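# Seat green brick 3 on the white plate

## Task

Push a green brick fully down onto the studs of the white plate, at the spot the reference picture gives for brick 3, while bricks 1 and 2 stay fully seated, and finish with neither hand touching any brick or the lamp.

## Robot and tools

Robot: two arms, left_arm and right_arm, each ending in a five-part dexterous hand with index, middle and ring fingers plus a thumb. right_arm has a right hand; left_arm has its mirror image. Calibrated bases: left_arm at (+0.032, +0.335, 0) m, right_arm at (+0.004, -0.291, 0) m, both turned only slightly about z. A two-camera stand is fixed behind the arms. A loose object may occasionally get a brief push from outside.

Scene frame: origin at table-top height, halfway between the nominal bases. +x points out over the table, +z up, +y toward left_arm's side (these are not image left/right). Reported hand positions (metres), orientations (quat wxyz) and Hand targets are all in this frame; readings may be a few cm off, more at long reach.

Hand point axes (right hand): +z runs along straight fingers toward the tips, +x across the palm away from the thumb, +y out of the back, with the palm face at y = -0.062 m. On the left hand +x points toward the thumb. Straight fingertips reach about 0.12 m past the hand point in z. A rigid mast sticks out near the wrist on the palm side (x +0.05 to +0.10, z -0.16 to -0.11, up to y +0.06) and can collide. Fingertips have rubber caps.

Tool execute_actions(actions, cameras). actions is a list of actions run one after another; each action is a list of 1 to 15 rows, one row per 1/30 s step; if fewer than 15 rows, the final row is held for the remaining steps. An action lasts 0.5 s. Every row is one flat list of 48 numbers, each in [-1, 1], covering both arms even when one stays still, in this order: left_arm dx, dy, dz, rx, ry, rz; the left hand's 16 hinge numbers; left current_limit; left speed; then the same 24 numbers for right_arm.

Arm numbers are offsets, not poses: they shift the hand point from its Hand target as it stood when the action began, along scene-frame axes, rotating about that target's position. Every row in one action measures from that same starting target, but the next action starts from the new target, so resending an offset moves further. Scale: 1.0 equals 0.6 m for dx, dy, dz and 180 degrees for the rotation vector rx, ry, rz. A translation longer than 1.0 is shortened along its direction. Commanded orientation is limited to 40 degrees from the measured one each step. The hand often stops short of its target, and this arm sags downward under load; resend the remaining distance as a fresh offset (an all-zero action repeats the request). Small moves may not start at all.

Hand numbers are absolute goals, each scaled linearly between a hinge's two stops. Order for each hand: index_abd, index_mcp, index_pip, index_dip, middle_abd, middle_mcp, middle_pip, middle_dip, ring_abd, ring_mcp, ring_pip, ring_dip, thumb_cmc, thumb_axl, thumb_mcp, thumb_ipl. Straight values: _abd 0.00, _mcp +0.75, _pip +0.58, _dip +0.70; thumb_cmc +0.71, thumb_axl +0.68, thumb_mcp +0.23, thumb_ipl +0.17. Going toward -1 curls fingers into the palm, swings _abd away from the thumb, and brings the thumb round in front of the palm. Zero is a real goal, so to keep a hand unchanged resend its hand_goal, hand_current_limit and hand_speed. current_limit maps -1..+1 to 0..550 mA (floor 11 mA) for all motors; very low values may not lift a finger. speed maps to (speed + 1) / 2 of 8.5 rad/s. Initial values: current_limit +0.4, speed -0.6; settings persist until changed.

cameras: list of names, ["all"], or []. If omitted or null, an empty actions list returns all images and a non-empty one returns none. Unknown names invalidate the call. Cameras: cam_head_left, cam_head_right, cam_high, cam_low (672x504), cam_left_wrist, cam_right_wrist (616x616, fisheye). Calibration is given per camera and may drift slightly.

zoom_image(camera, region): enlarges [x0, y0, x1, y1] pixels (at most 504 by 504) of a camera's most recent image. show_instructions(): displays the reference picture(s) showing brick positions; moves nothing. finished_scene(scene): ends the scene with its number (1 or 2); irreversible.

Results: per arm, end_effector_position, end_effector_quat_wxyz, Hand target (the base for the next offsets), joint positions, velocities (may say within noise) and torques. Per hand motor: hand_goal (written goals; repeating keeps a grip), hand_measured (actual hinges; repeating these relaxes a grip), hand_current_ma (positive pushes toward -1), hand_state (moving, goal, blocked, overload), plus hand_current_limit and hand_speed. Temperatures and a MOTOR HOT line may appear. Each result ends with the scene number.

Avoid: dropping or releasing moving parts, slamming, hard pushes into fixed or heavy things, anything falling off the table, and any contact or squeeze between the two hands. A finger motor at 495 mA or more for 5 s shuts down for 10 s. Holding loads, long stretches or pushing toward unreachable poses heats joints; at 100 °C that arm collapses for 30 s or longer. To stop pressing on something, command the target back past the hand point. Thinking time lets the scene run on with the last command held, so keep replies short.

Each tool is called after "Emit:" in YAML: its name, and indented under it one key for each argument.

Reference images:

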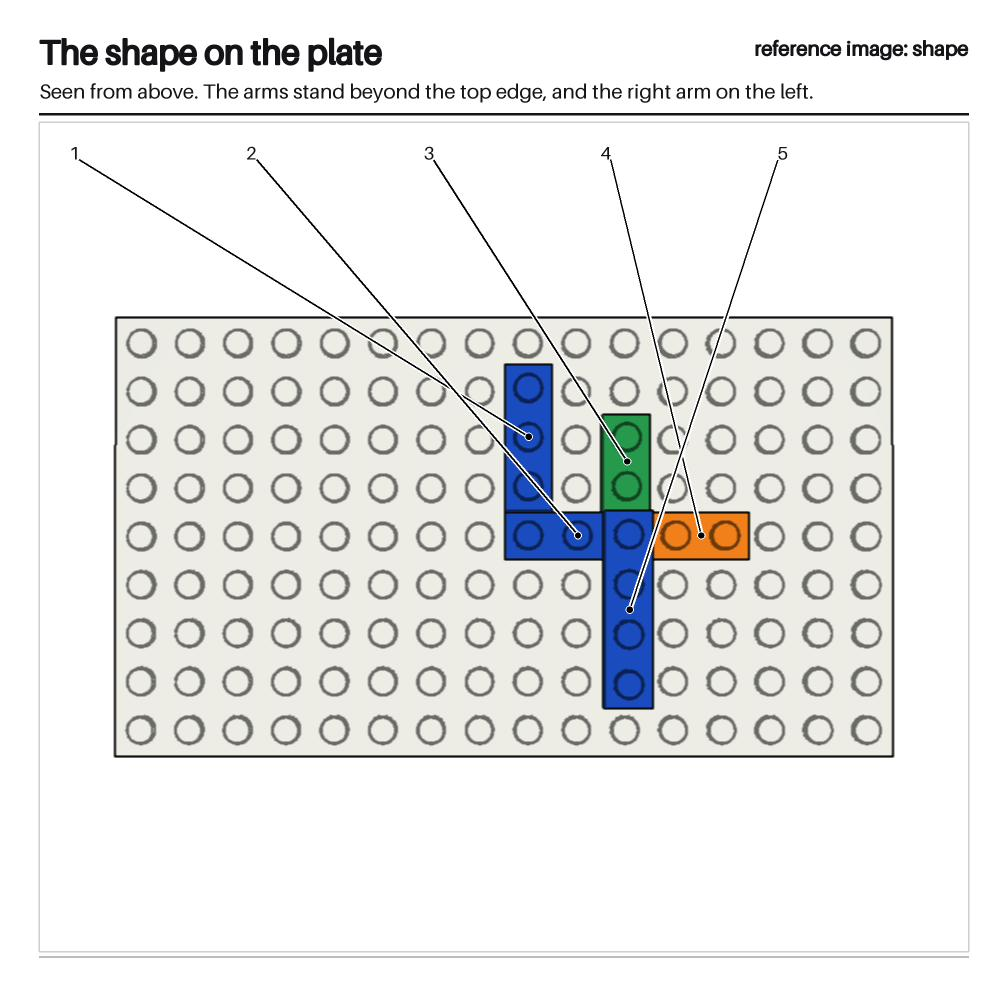

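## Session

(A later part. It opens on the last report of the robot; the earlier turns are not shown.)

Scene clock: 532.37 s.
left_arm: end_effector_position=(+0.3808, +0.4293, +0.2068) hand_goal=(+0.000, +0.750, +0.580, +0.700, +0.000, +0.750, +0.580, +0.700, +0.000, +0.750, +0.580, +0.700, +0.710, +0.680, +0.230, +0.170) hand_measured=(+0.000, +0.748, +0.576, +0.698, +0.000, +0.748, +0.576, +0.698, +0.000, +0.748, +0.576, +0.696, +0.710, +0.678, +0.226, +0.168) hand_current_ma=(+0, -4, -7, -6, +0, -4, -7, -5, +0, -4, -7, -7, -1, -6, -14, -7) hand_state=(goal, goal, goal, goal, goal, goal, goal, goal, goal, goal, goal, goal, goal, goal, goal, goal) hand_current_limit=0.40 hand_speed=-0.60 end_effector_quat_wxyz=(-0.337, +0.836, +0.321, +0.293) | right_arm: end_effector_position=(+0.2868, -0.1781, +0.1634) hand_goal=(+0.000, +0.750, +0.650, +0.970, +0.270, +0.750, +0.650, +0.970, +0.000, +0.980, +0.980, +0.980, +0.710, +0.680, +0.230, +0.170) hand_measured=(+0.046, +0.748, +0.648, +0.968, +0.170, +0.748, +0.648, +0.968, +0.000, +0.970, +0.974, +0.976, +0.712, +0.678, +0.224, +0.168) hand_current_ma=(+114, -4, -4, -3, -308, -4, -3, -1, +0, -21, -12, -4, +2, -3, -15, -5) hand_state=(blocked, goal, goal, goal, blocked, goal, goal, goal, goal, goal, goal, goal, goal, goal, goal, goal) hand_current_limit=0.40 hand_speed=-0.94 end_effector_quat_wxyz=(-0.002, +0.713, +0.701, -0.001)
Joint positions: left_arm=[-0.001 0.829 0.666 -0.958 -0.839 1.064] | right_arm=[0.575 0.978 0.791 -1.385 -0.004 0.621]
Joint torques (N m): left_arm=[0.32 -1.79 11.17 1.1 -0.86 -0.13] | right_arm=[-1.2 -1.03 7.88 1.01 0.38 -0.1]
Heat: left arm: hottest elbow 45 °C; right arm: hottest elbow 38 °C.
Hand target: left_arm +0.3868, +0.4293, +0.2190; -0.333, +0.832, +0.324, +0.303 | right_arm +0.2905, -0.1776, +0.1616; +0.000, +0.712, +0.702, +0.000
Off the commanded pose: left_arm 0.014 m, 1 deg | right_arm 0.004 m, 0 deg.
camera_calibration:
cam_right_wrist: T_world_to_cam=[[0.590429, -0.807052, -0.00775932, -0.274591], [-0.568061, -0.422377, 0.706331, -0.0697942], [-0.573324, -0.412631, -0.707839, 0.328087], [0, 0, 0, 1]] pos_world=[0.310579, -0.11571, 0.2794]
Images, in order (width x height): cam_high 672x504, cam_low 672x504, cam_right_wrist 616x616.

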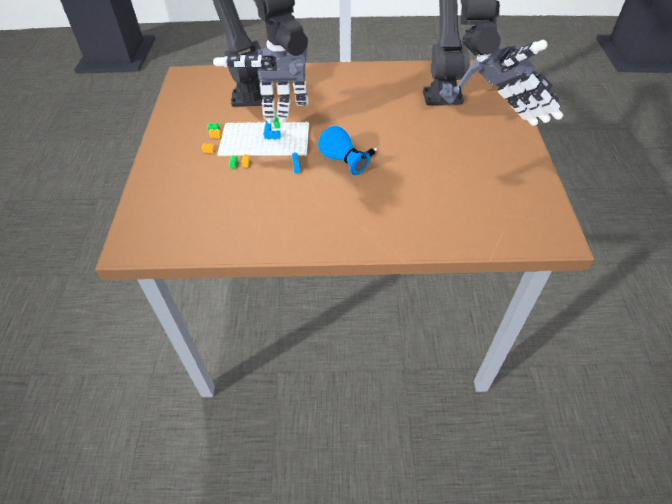

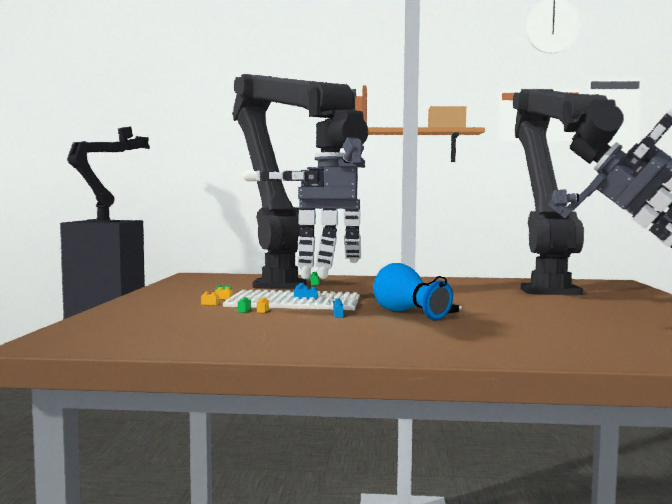

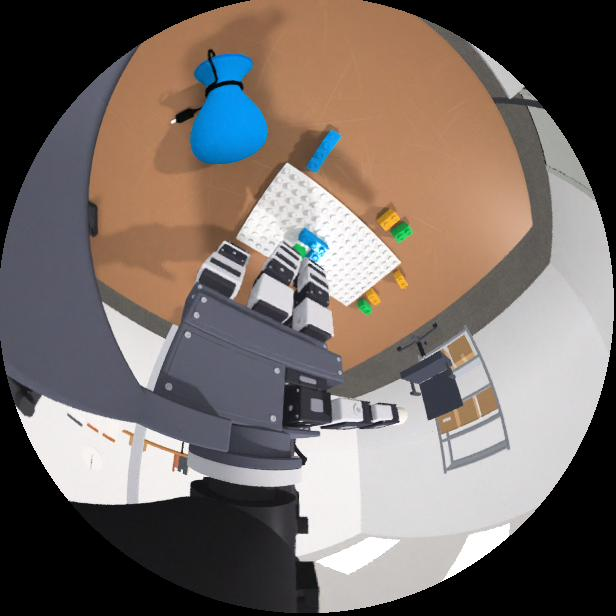

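Emit:
execute_actions:
  actions:
    - [[0,0,0,0,0,0,0,0.75,0.58,0.7,0,0.75,0.58,0.7,0,0.75,0.58,0.7,0.71,0.68,0.23,0.17,0.4,-0.6,0.002,0,-0.022,0,0,0,0.0,0.75,0.65,0.97,0.27,0.75,0.65,0.97,0,0.98,0.98,0.98,0.71,0.68,0.23,0.17,0.4,-0.94]]
  cameras: ["cam_low","cam_high","cam_right_wrist"]

Emit:
zoom_image:
  camera: "cam_right_wrist"
  region: [280, 225, 320, 265]

Emit:
zoom_image:
  camera: "cam_low"
  region: [290, 250, 340, 300]

Emit:
zoom_image:
  camera: "cam_high"
  region: [255, 105, 295, 145]

Scene clock: 552.80 s.
left_arm: end_effector_position=(+0.3808, +0.4293, +0.2068) hand_goal=(+0.000, +0.750, +0.580, +0.700, +0.000, +0.750, +0.580, +0.700, +0.000, +0.750, +0.580, +0.700, +0.710, +0.680, +0.230, +0.170) hand_measured=(+0.000, +0.748, +0.576, +0.698, +0.000, +0.748, +0.576, +0.698, +0.000, +0.748, +0.576, +0.696, +0.710, +0.678, +0.226, +0.168) hand_current_ma=(+0, -4, -7, -6, +0, -4, -7, -5, +0, -4, -7, -7, -1, -6, -14, -7) hand_state=(goal, goal, goal, goal, goal, goal, goal, goal, goal, goal, goal, goal, goal, goal, goal, goal) hand_current_limit=0.40 hand_speed=-0.60 end_effector_quat_wxyz=(-0.337, +0.836, +0.321, +0.293) | right_arm: end_effector_position=(+0.2862, -0.1785, +0.1510) hand_goal=(+0.000, +0.750, +0.650, +0.970, +0.270, +0.750, +0.650, +0.970, +0.000, +0.980, +0.980, +0.980, +0.710, +0.680, +0.230, +0.170) hand_measured=(+0.046, +0.756, +0.652, +0.970, +0.174, +0.760, +0.660, +0.974, +0.000, +0.970, +0.974, +0.976, +0.712, +0.678, +0.224, +0.168) hand_current_ma=(+114, +10, +4, +0, -293, +24, +18, +6, +0, -21, -12, -4, +2, -3, -15, -5) hand_state=(blocked, goal, goal, goal, blocked, goal, goal, goal, goal, goal, goal, goal, goal, goal, goal, goal) hand_current_limit=0.40 hand_speed=-0.94 end_effector_quat_wxyz=(-0.002, +0.713, +0.701, -0.003)
Joint positions: left_arm=[-0.001 0.829 0.666 -0.958 -0.839 1.064] | right_arm=[0.575 0.988 0.764 -1.354 -0.004 0.62]
Joint torques (N m): left_arm=[0.26 -1.79 11.15 1.09 -0.86 -0.14] | right_arm=[-1.32 -0.73 7.71 1.28 0.36 -0.12]
Heat: left arm: hottest elbow 45 °C; right arm: hottest elbow 38 °C.
Hand target: left_arm +0.3868, +0.4293, +0.2190; -0.333, +0.832, +0.324, +0.303 | right_arm +0.2916, -0.1776, +0.1484; +0.000, +0.712, +0.702, +0.000
Off the commanded pose: left_arm 0.014 m, 1 deg | right_arm 0.006 m, 0 deg.
camera_calibration:
cam_right_wrist: T_world_to_cam=[[0.590718, -0.80684, -0.00785087, -0.274693], [-0.565207, -0.420714, 0.709606, -0.0625715], [-0.575842, -0.41474, -0.704555, 0.318601], [0, 0, 0, 1]] pos_world=[0.310364, -0.115822, 0.266716]
Images, in order (width x height): cam_high 672x504, cam_low 672x504, cam_right_wrist 616x616.

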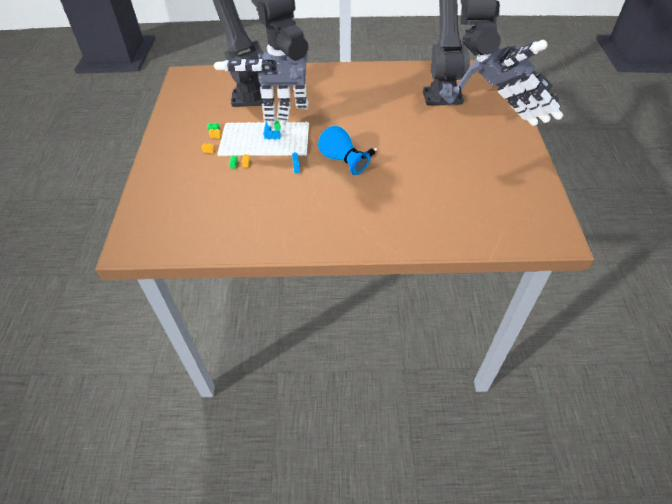

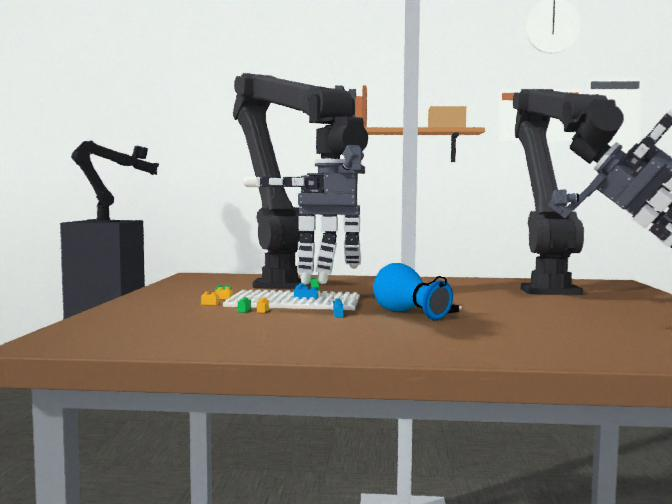

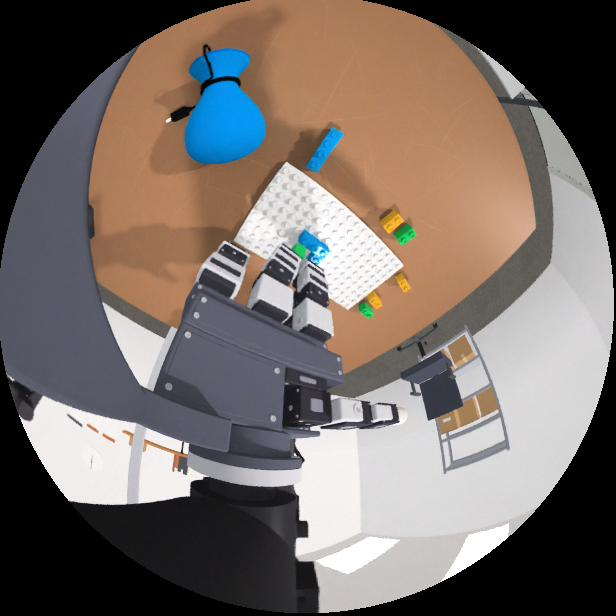

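Scaled by 12.600 from the camera's 616x616 image, which has a finer 880x880 frame.

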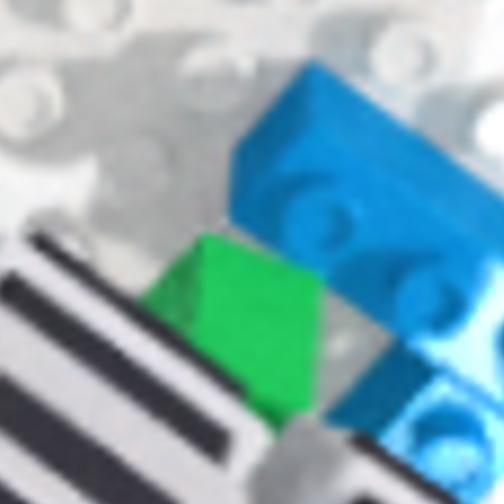

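Scaled by 10.080 from the camera's 672x504 image, which has a finer 960x720 frame.

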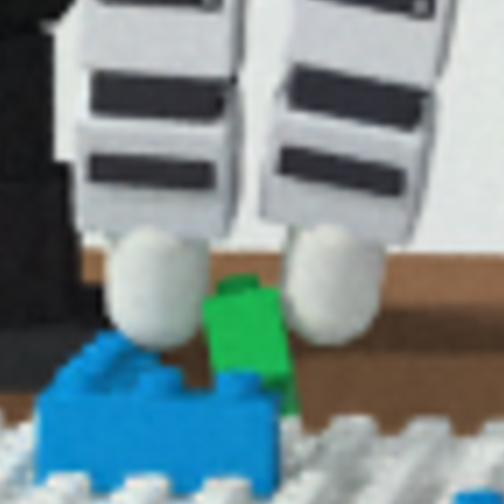

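Scaled by 12.600 from the camera's 672x504 image, which has a finer 960x720 frame.

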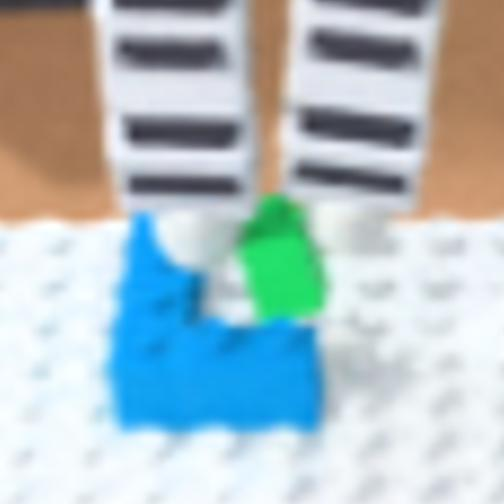

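Emit:
execute_actions:
  actions:
    - [[0,0,0,0,0,0,0,0.75,0.58,0.7,0,0.75,0.58,0.7,0,0.75,0.58,0.7,0.71,0.68,0.23,0.17,0.4,-0.6,0,0,0,0,0,0,0.0,0.79,0.65,0.97,0.27,0.79,0.65,0.97,0,0.98,0.98,0.98,0.71,0.68,0.23,0.17,0.4,-0.94]]
  cameras: ["cam_low","cam_high","cam_right_wrist","cam_head_left","cam_head_right"]

Emit:
zoom_image:
  camera: "cam_right_wrist"
  region: [280, 225, 320, 265]

Emit:
zoom_image:
  camera: "cam_low"
  region: [290, 250, 340, 300]

Emit:
zoom_image:
  camera: "cam_high"
  region: [255, 105, 295, 145]

Emit:
zoom_image:
  camera: "cam_head_left"
  region: [400, 310, 470, 380]

Scene clock: 566.07 s.
left_arm: end_effector_position=(+0.3808, +0.4293, +0.2068) hand_goal=(+0.000, +0.750, +0.580, +0.700, +0.000, +0.750, +0.580, +0.700, +0.000, +0.750, +0.580, +0.700, +0.710, +0.680, +0.230, +0.170) hand_measured=(+0.000, +0.748, +0.576, +0.698, +0.000, +0.748, +0.576, +0.698, +0.000, +0.748, +0.576, +0.696, +0.710, +0.678, +0.226, +0.168) hand_current_ma=(+0, -4, -7, -6, +0, -4, -7, -5, +0, -4, -7, -7, -1, -6, -14, -7) hand_state=(goal, goal, goal, goal, goal, goal, goal, goal, goal, goal, goal, goal, goal, goal, goal, goal) hand_current_limit=0.40 hand_speed=-0.60 end_effector_quat_wxyz=(-0.337, +0.836, +0.321, +0.293) | right_arm: end_effector_position=(+0.2880, -0.1773, +0.1514) hand_goal=(+0.000, +0.790, +0.650, +0.970, +0.270, +0.790, +0.650, +0.970, +0.000, +0.980, +0.980, +0.980, +0.710, +0.680, +0.230, +0.170) hand_measured=(+0.046, +0.780, +0.648, +0.970, +0.190, +0.792, +0.660, +0.974, +0.000, +0.970, +0.974, +0.976, +0.712, +0.678, +0.224, +0.168) hand_current_ma=(+116, -23, -2, +0, -232, +1, +18, +6, +0, -21, -12, -4, +2, -3, -15, -5) hand_state=(blocked, goal, goal, goal, blocked, goal, goal, goal, goal, goal, goal, goal, goal, goal, goal, goal) hand_current_limit=0.40 hand_speed=-0.94 end_effector_quat_wxyz=(-0.001, +0.713, +0.701, +0.001)
Joint positions: left_arm=[-0.001 0.829 0.666 -0.958 -0.839 1.064] | right_arm=[0.575 0.988 0.764 -1.346 -0.003 0.619]
Joint torques (N m): left_arm=[0.26 -1.79 11.15 1.09 -0.86 -0.13] | right_arm=[-1.32 -0.79 7.77 1.07 0.34 -0.09]
Heat: left arm: hottest elbow 45 °C; right arm: hottest elbow 38 °C.
Hand target: left_arm +0.3868, +0.4293, +0.2190; -0.333, +0.832, +0.324, +0.303 | right_arm +0.2917, -0.1776, +0.1484; +0.000, +0.712, +0.702, +0.000
Off the commanded pose: left_arm 0.014 m, 1 deg | right_arm 0.005 m, 0 deg.
camera_calibration:
cam_right_wrist: T_world_to_cam=[[0.591676, -0.806146, -0.0069125, -0.275132], [-0.569468, -0.424003, 0.704222, -0.0599067], [-0.570637, -0.412735, -0.709946, 0.320029], [0, 0, 0, 1]] pos_world=[0.311294, -0.11511, 0.267489]
Images, in order (width x height): cam_head_left 672x504, cam_head_right 672x504, cam_high 672x504, cam_low 672x504, cam_right_wrist 616x616.

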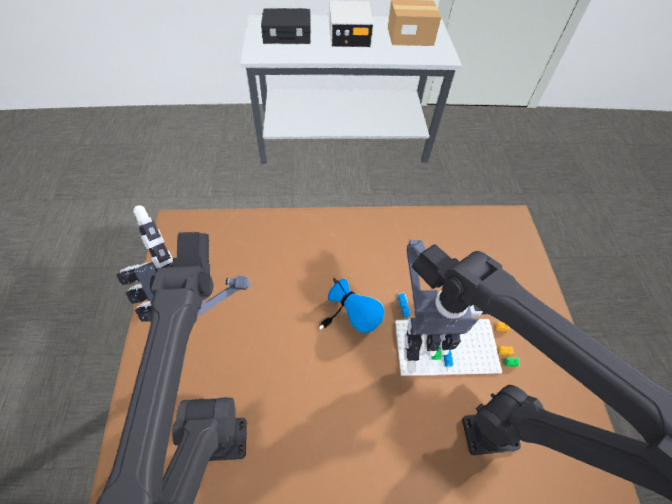

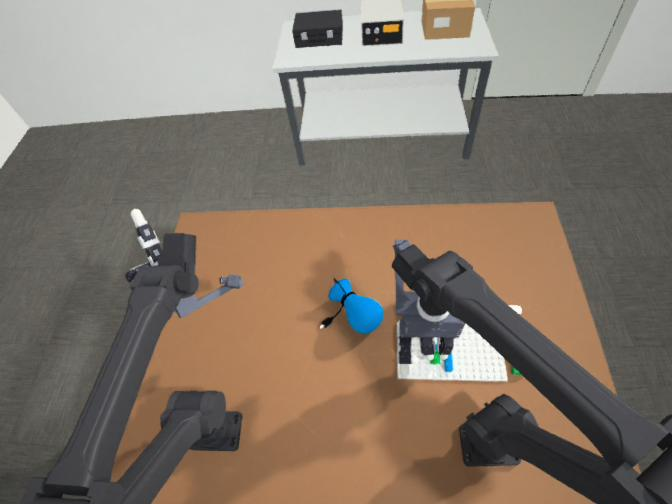

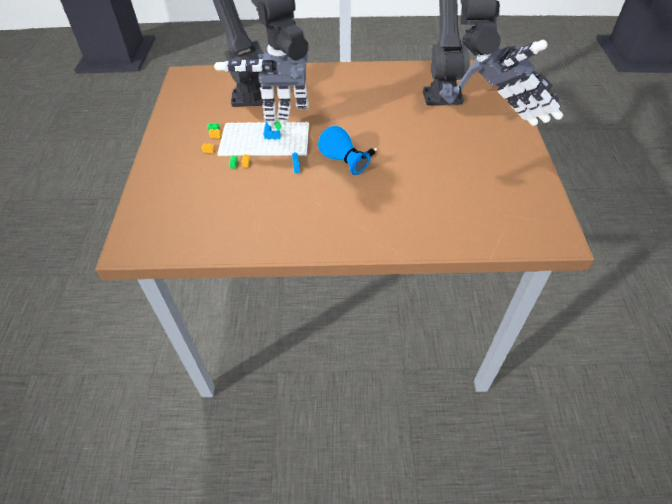

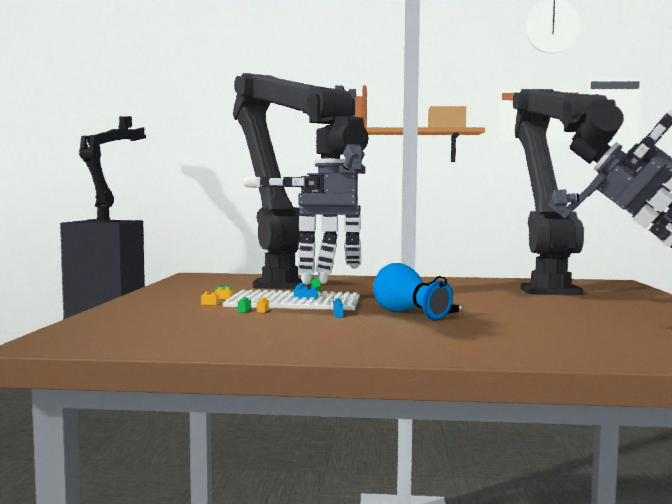

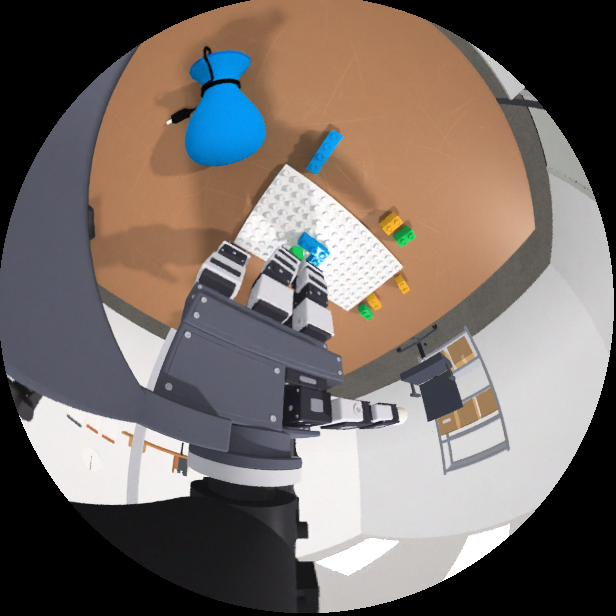

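Scaled by 12.600 from the camera's 616x616 image, which has a finer 880x880 frame.

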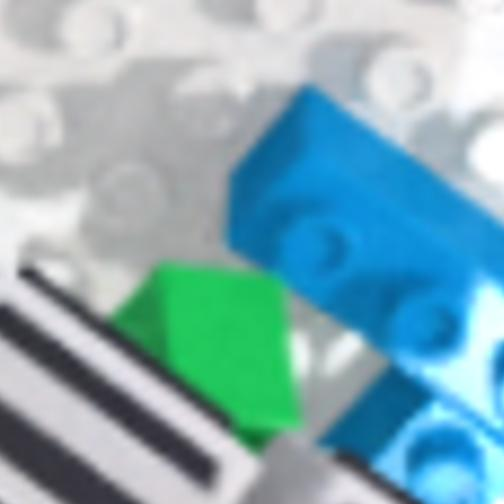

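Scaled by 10.080 from the camera's 672x504 image, which has a finer 960x720 frame.

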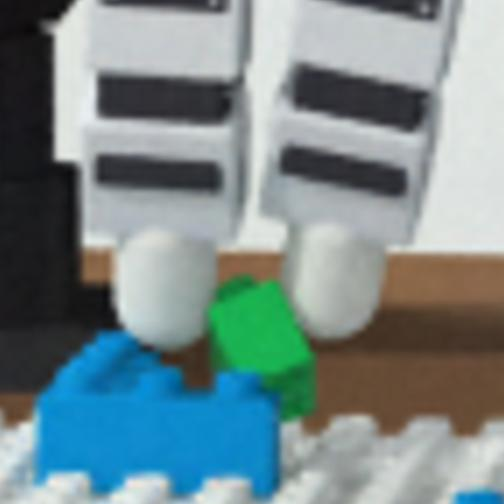

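Scaled by 12.600 from the camera's 672x504 image, which has a finer 960x720 frame.

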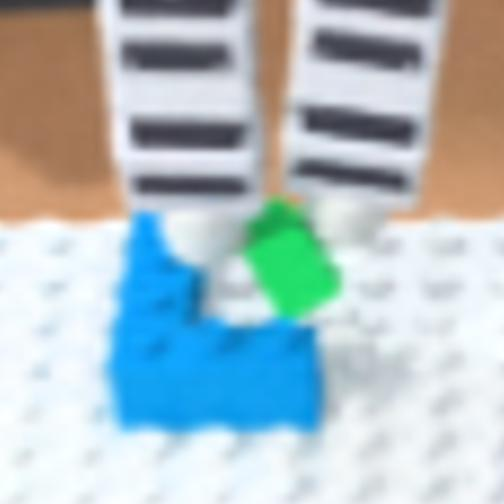

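Scaled by 7.200 from the camera's 672x504 image, which has a finer 960x720 frame.

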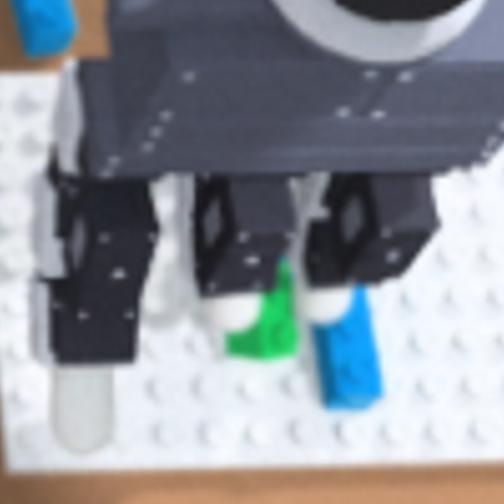

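Emit:
execute_actions:
  actions:
    - [[0,0,0,0,0,0,0,0.75,0.58,0.7,0,0.75,0.58,0.7,0,0.75,0.58,0.7,0.71,0.68,0.23,0.17,0.4,-0.6,0,0,0.04,0,0,0,0.0,0.79,0.65,0.97,0.27,0.79,0.65,0.97,0,0.98,0.98,0.98,0.71,0.68,0.23,0.17,0.4,-0.94]]
    - [[0,0,0,0,0,0,0,0.75,0.58,0.7,0,0.75,0.58,0.7,0,0.75,0.58,0.7,0.71,0.68,0.23,0.17,0.4,-0.6,0,0,0.04,0,0,0,0.0,0.79,0.65,0.97,0.27,0.79,0.65,0.97,0,0.98,0.98,0.98,0.71,0.68,0.23,0.17,0.4,-0.94]]
  cameras: ["cam_low","cam_high","cam_right_wrist"]

Emit:
zoom_image:
  camera: "cam_right_wrist"
  region: [270, 215, 330, 275]

Emit:
zoom_image:
  camera: "cam_low"
  region: [290, 240, 350, 300]

Scene clock: 592.03 s.
left_arm: end_effector_position=(+0.3808, +0.4293, +0.2068) hand_goal=(+0.000, +0.750, +0.580, +0.700, +0.000, +0.750, +0.580, +0.700, +0.000, +0.750, +0.580, +0.700, +0.710, +0.680, +0.230, +0.170) hand_measured=(+0.000, +0.748, +0.576, +0.698, +0.000, +0.748, +0.576, +0.698, +0.000, +0.748, +0.576, +0.696, +0.710, +0.678, +0.226, +0.168) hand_current_ma=(+0, -4, -7, -6, +0, -4, -7, -5, +0, -4, -7, -7, -1, -6, -14, -7) hand_state=(goal, goal, goal, goal, goal, goal, goal, goal, goal, goal, goal, goal, goal, goal, goal, goal) hand_current_limit=0.40 hand_speed=-0.60 end_effector_quat_wxyz=(-0.337, +0.836, +0.321, +0.293) | right_arm: end_effector_position=(+0.2788, -0.1837, +0.1700) hand_goal=(+0.000, +0.790, +0.650, +0.970, +0.270, +0.790, +0.650, +0.970, +0.000, +0.980, +0.980, +0.980, +0.710, +0.680, +0.230, +0.170) hand_measured=(+0.046, +0.780, +0.648, +0.970, +0.190, +0.792, +0.660, +0.974, +0.000, +0.970, +0.974, +0.976, +0.712, +0.678, +0.224, +0.168) hand_current_ma=(+116, -23, -3, +0, -232, +2, +18, +6, +0, -21, -12, -4, +2, -3, -15, -5) hand_state=(blocked, goal, goal, goal, blocked, goal, goal, goal, goal, goal, goal, goal, goal, goal, goal, goal) hand_current_limit=0.40 hand_speed=-0.94 end_effector_quat_wxyz=(-0.006, +0.712, +0.701, -0.028)
Joint positions: left_arm=[-0.001 0.829 0.666 -0.958 -0.839 1.064] | right_arm=[0.575 0.985 0.819 -1.462 -0.003 0.619]
Joint torques (N m): left_arm=[0.26 -1.79 11.15 1.1 -0.86 -0.14] | right_arm=[-1.14 -2.61 12.38 0.23 0.34 -0.09]
Heat: left arm: hottest elbow 45 °C; right arm: hottest elbow 38 °C.
Hand target: left_arm +0.3868, +0.4293, +0.2190; -0.333, +0.832, +0.324, +0.303 | right_arm +0.2917, -0.1776, +0.1964; +0.000, +0.712, +0.702, +0.000
Off the commanded pose: left_arm 0.014 m, 1 deg | right_arm 0.030 m, 3 deg.
camera_calibration:
cam_right_wrist: T_world_to_cam=[[0.591647, -0.806155, -0.00830798, -0.274424], [-0.534859, -0.400208, 0.74415, -0.0929837], [-0.603225, -0.43583, -0.667961, 0.323056], [0, 0, 0, 1]] pos_world=[0.307504, -0.117644, 0.282703]
Images, in order (width x height): cam_high 672x504, cam_low 672x504, cam_right_wrist 616x616.

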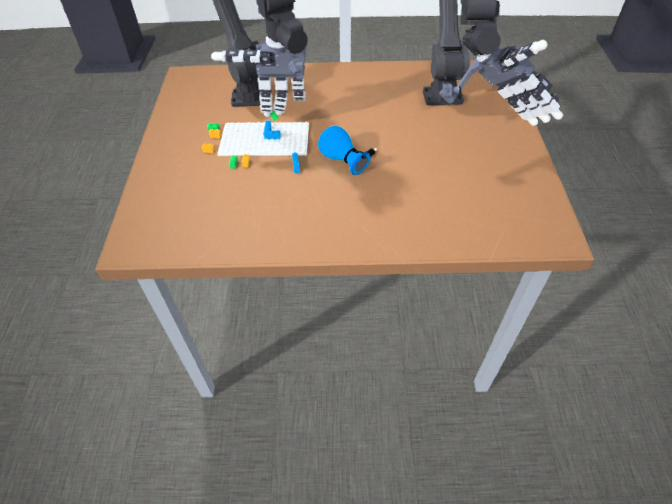

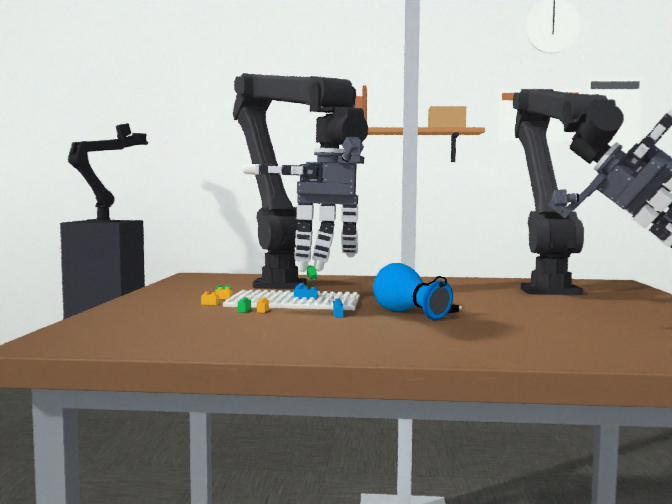

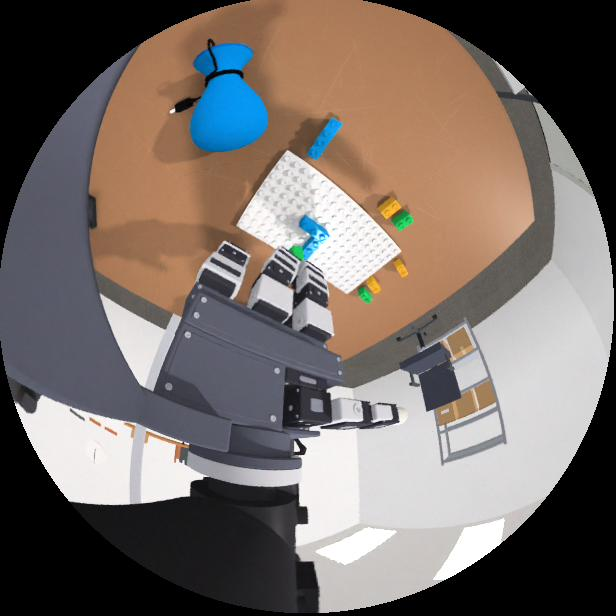

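Scaled by 8.400 from the camera's 616x616 image, which has a finer 880x880 frame.

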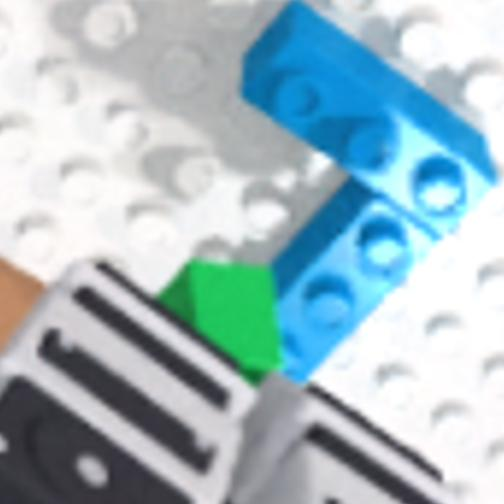

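Scaled by 8.400 from the camera's 672x504 image, which has a finer 960x720 frame.

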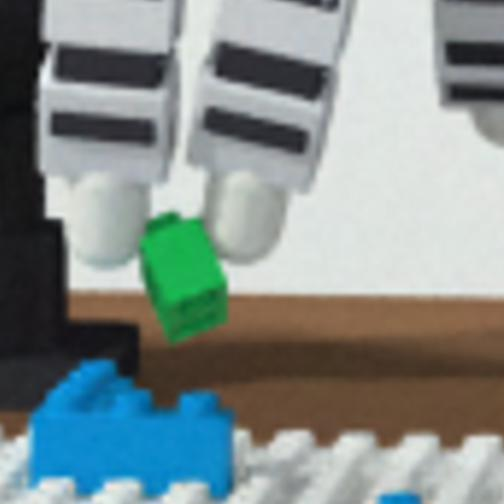

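Emit:
execute_actions:
  actions:
    - [[0,0,0,0,0,0,0,0.75,0.58,0.7,0,0.75,0.58,0.7,0,0.75,0.58,0.7,0.71,0.68,0.23,0.17,0.4,-0.6,-0.01,0.06,0,0,0,0,0.0,0.79,0.65,0.97,0.27,0.79,0.65,0.97,0,0.98,0.98,0.98,0.71,0.68,0.23,0.17,0.4,-0.94]]
    - [[0,0,0,0,0,0,0,0.75,0.58,0.7,0,0.75,0.58,0.7,0,0.75,0.58,0.7,0.71,0.68,0.23,0.17,0.4,-0.6,-0.015,0.08,0,0,0,0,0.0,0.79,0.65,0.97,0.27,0.79,0.65,0.97,0,0.98,0.98,0.98,0.71,0.68,0.23,0.17,0.4,-0.94]]
    - [[0,0,0,0,0,0,0,0.75,0.58,0.7,0,0.75,0.58,0.7,0,0.75,0.58,0.7,0.71,0.68,0.23,0.17,0.4,-0.6,-0.01,0.07,-0.02,0,0,0,0.0,0.79,0.65,0.97,0.27,0.79,0.65,0.97,0,0.98,0.98,0.98,0.71,0.68,0.23,0.17,0.4,-0.94]]
  cameras: ["cam_low","cam_high","cam_right_wrist","cam_head_left"]

Emit:
zoom_image:
  camera: "cam_low"
  region: [320, 240, 420, 320]

Emit:
zoom_image:
  camera: "cam_head_left"
  region: [330, 290, 450, 390]

Scene clock: 617.20 s.
left_arm: end_effector_position=(+0.3808, +0.4293, +0.2068) hand_goal=(+0.000, +0.750, +0.580, +0.700, +0.000, +0.750, +0.580, +0.700, +0.000, +0.750, +0.580, +0.700, +0.710, +0.680, +0.230, +0.170) hand_measured=(+0.000, +0.748, +0.576, +0.698, +0.000, +0.748, +0.576, +0.698, +0.000, +0.748, +0.576, +0.696, +0.710, +0.678, +0.226, +0.168) hand_current_ma=(+0, -4, -7, -6, +0, -4, -7, -5, +0, -4, -7, -7, -1, -6, -14, -7) hand_state=(goal, goal, goal, goal, goal, goal, goal, goal, goal, goal, goal, goal, goal, goal, goal, goal) hand_current_limit=0.40 hand_speed=-0.60 end_effector_quat_wxyz=(-0.337, +0.836, +0.321, +0.293) | right_arm: end_effector_position=(+0.2602, -0.0703, +0.1647) hand_goal=(+0.000, +0.790, +0.650, +0.970, +0.270, +0.790, +0.650, +0.970, +0.000, +0.980, +0.980, +0.980, +0.710, +0.680, +0.230, +0.170) hand_measured=(+0.046, +0.780, +0.648, +0.970, +0.190, +0.792, +0.660, +0.974, +0.000, +0.970, +0.974, +0.976, +0.712, +0.678, +0.224, +0.168) hand_current_ma=(+116, -23, -4, +0, -229, +4, +18, +6, +0, -20, -11, -4, +1, -3, -15, -5) hand_state=(blocked, goal, goal, goal, blocked, goal, goal, goal, goal, goal, goal, goal, goal, goal, goal, goal) hand_current_limit=0.40 hand_speed=-0.94 end_effector_quat_wxyz=(+0.002, +0.712, +0.702, -0.028)
Joint positions: left_arm=[-0.001 0.829 0.666 -0.958 -0.839 1.064] | right_arm=[0.928 1.185 0.939 -1.38 -0.005 0.97]
Joint torques (N m): left_arm=[0.26 -1.85 11.17 1.09 -0.86 -0.14] | right_arm=[0.26 -4.01 12.26 0.75 0.35 0.06]
Heat: left arm: hottest elbow 46 °C; right arm: hottest elbow 39 °C.
Hand target: left_arm +0.3868, +0.4293, +0.2190; -0.333, +0.832, +0.324, +0.303 | right_arm +0.2706, -0.0515, +0.1844; +0.000, +0.712, +0.702, +0.000
Off the commanded pose: left_arm 0.014 m, 1 deg | right_arm 0.029 m, 3 deg.
camera_calibration:
cam_right_wrist: T_world_to_cam=[[0.593486, -0.804799, 0.00854151, -0.17516], [-0.543101, -0.392624, 0.742218, -0.0506236], [-0.593983, -0.445135, -0.670104, 0.355056], [0, 0, 0, 1]] pos_world=[0.287358, -0.00279695, 0.276994]
Images, in order (width x height): cam_head_left 672x504, cam_high 672x504, cam_low 672x504, cam_right_wrist 616x616.

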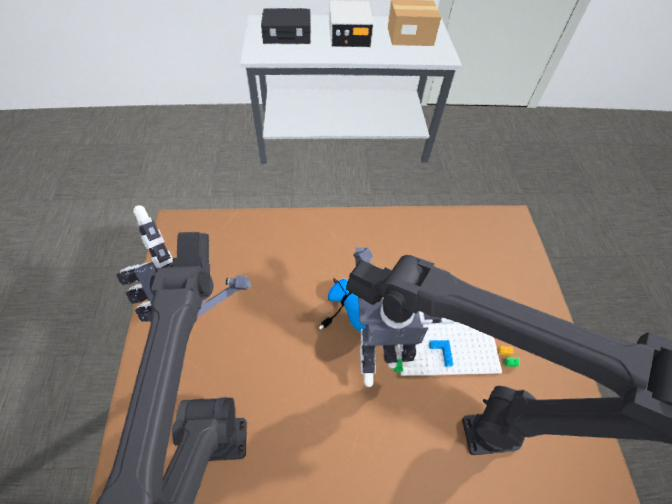

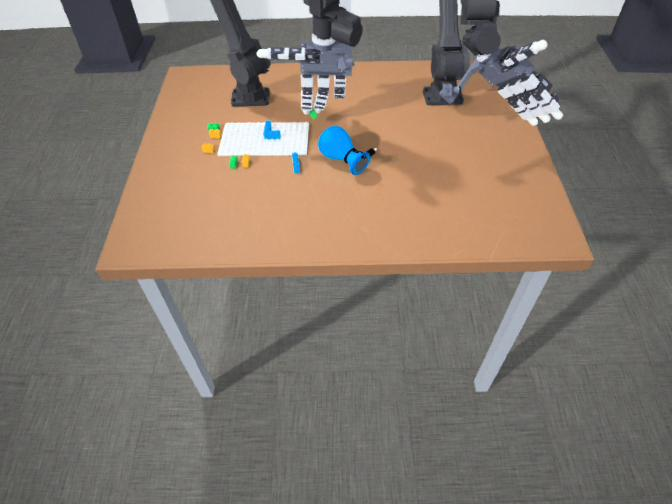

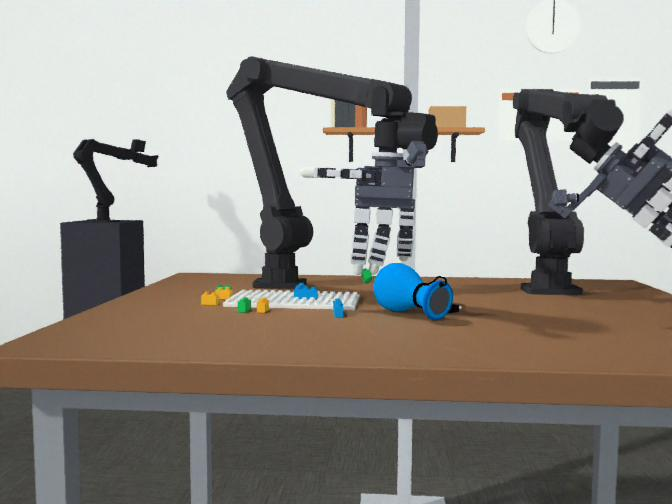

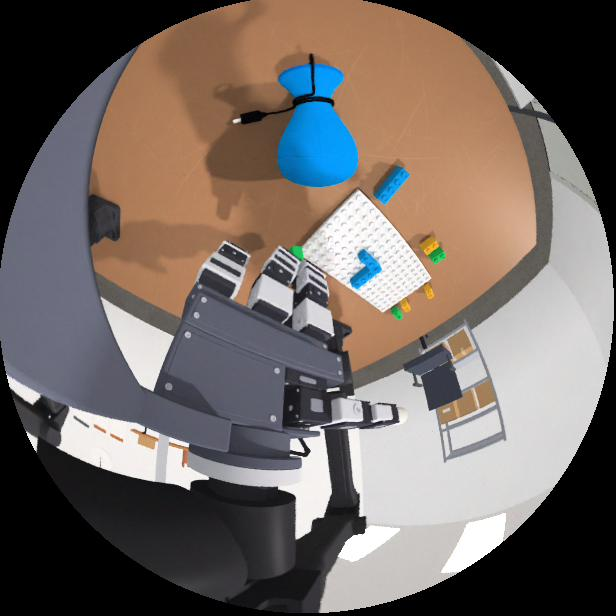

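Scaled by 5.040 from the camera's 672x504 image, which has a finer 960x720 frame.

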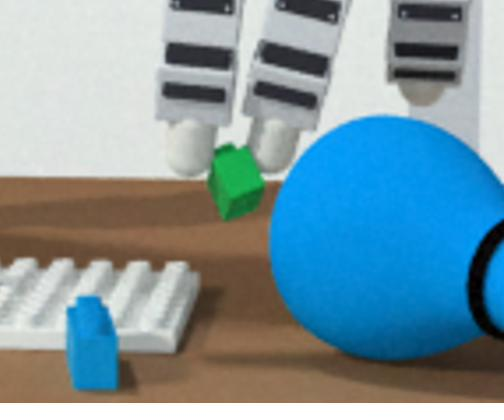

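Scaled by 4.200 from the camera's 672x504 image, which has a finer 960x720 frame.

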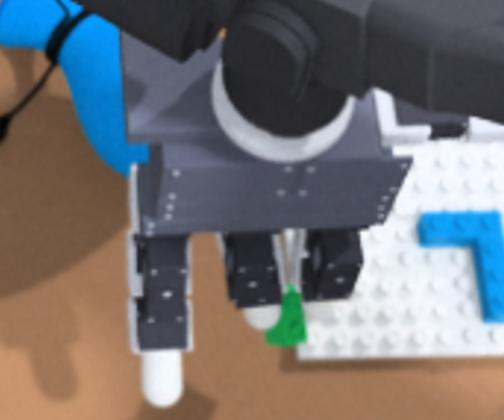

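Emit:
execute_actions:
  actions:
    - [[0,0,0,0,0,0,0,0.75,0.58,0.7,0,0.75,0.58,0.7,0,0.75,0.58,0.7,0.71,0.68,0.23,0.17,0.4,-0.6,0,0.05,-0.02,0,0,0,0.0,0.79,0.65,0.97,0.27,0.79,0.65,0.97,0,0.98,0.98,0.98,0.71,0.68,0.23,0.17,0.4,-0.94]]
    - [[0,0,0,0,0,0,0,0.75,0.58,0.7,0,0.75,0.58,0.7,0,0.75,0.58,0.7,0.71,0.68,0.23,0.17,0.4,-0.6,0,0.02,-0.035,0,0,0,0.0,0.79,0.65,0.97,0.27,0.79,0.65,0.97,0,0.98,0.98,0.98,0.71,0.68,0.23,0.17,0.4,-0.94]]
  cameras: ["cam_low","cam_high","cam_right_wrist","cam_head_left"]

Emit:
zoom_image:
  camera: "cam_low"
  region: [320, 240, 420, 320]

Emit:
zoom_image:
  camera: "cam_head_left"
  region: [330, 310, 430, 400]

Scene clock: 627.13 s.
left_arm: end_effector_position=(+0.3808, +0.4293, +0.2068) hand_goal=(+0.000, +0.750, +0.580, +0.700, +0.000, +0.750, +0.580, +0.700, +0.000, +0.750, +0.580, +0.700, +0.710, +0.680, +0.230, +0.170) hand_measured=(+0.000, +0.748, +0.576, +0.698, +0.000, +0.748, +0.576, +0.698, +0.000, +0.748, +0.576, +0.696, +0.710, +0.678, +0.226, +0.168) hand_current_ma=(+0, -4, -7, -6, +0, -4, -7, -5, +0, -4, -7, -7, -1, -6, -14, -7) hand_state=(goal, goal, goal, goal, goal, goal, goal, goal, goal, goal, goal, goal, goal, goal, goal, goal) hand_current_limit=0.40 hand_speed=-0.60 end_effector_quat_wxyz=(-0.337, +0.836, +0.321, +0.293) | right_arm: end_effector_position=(+0.2653, -0.0272, +0.1390) hand_goal=(+0.000, +0.790, +0.650, +0.970, +0.270, +0.790, +0.650, +0.970, +0.000, +0.980, +0.980, +0.980, +0.710, +0.680, +0.230, +0.170) hand_measured=(+0.046, +0.780, +0.648, +0.970, +0.190, +0.792, +0.660, +0.974, +0.000, +0.970, +0.974, +0.976, +0.712, +0.678, +0.224, +0.168) hand_current_ma=(+116, -23, -4, +0, -229, +5, +18, +6, +0, -20, -11, -4, +1, -3, -15, -5) hand_state=(blocked, goal, goal, goal, blocked, goal, goal, goal, goal, goal, goal, goal, goal, goal, goal, goal) hand_current_limit=0.40 hand_speed=-0.94 end_effector_quat_wxyz=(+0.003, +0.714, +0.700, -0.021)
Joint positions: left_arm=[-0.001 0.829 0.666 -0.958 -0.839 1.064] | right_arm=[0.991 1.306 0.969 -1.276 -0.004 1.038]
Joint torques (N m): left_arm=[0.21 -1.79 11.15 1.09 -0.86 -0.14] | right_arm=[0.26 -5.36 10.74 0.85 0.33 0.06]
Heat: left arm: hottest elbow 46 °C; right arm: hottest elbow 41 °C.
Hand target: left_arm +0.3868, +0.4293, +0.2190; -0.333, +0.832, +0.324, +0.303 | right_arm +0.2706, -0.0097, +0.1514; +0.000, +0.712, +0.702, -0.001
Off the commanded pose: left_arm 0.014 m, 1 deg | right_arm 0.022 m, 2 deg.
camera_calibration:
cam_right_wrist: T_world_to_cam=[[0.589229, -0.807924, 0.00821884, -0.142254], [-0.553229, -0.396021, 0.732874, -0.00796825], [-0.588852, -0.436378, -0.680314, 0.360323], [0, 0, 0, 1]] pos_world=[0.291589, 0.0391514, 0.252142]
Images, in order (width x height): cam_head_left 672x504, cam_high 672x504, cam_low 672x504, cam_right_wrist 616x616.

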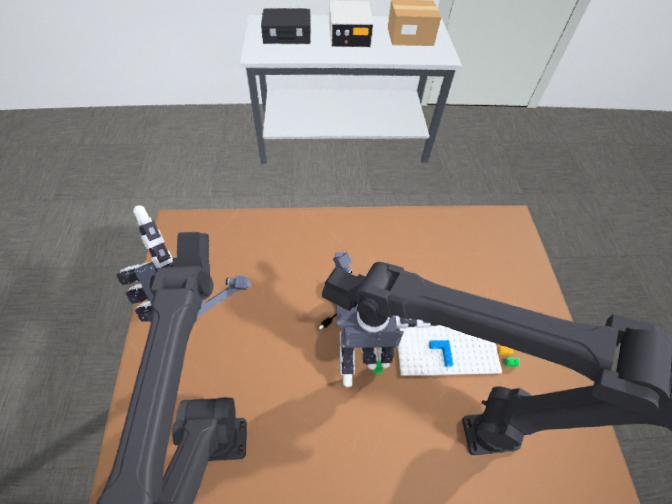

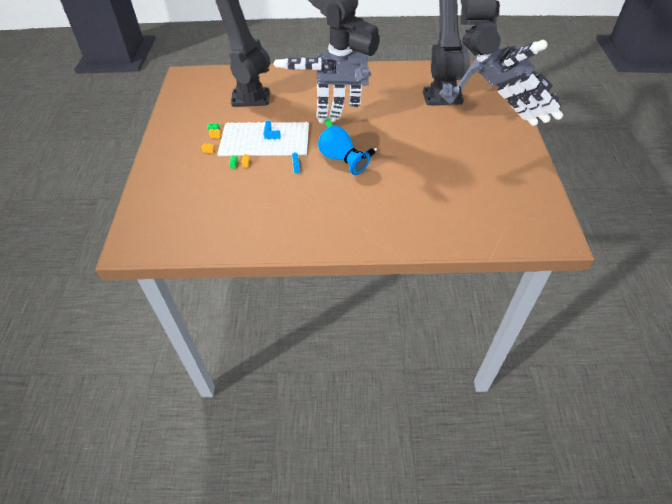

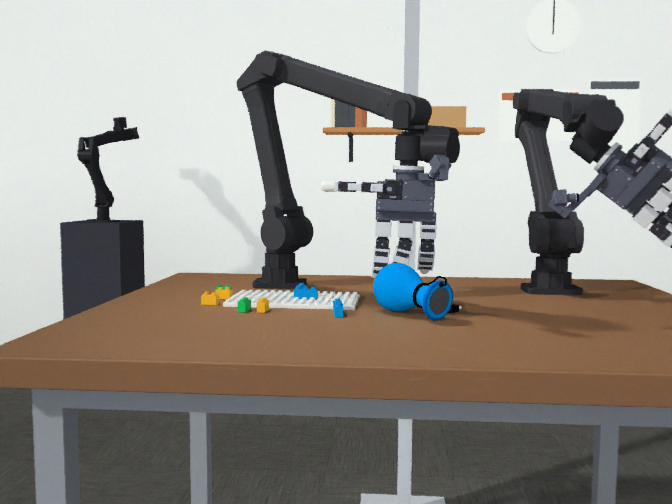

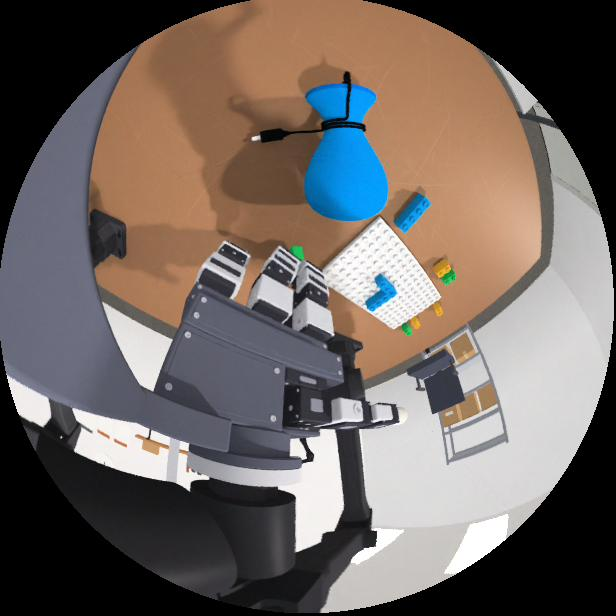

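Scaled by 5.040 from the camera's 672x504 image, which has a finer 960x720 frame.

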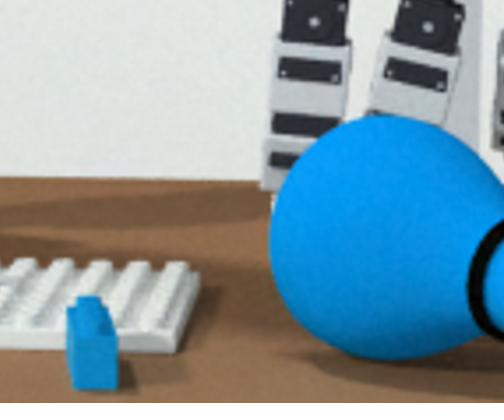

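Scaled by 5.040 from the camera's 672x504 image, which has a finer 960x720 frame.

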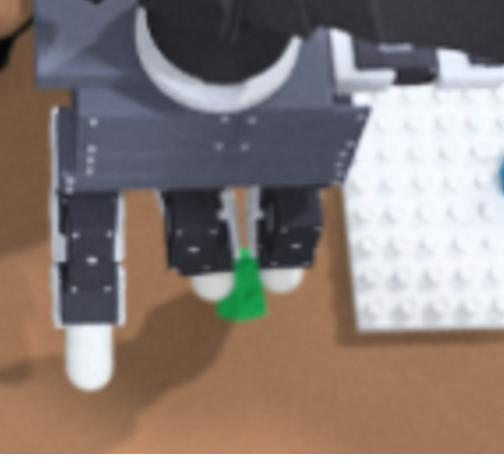

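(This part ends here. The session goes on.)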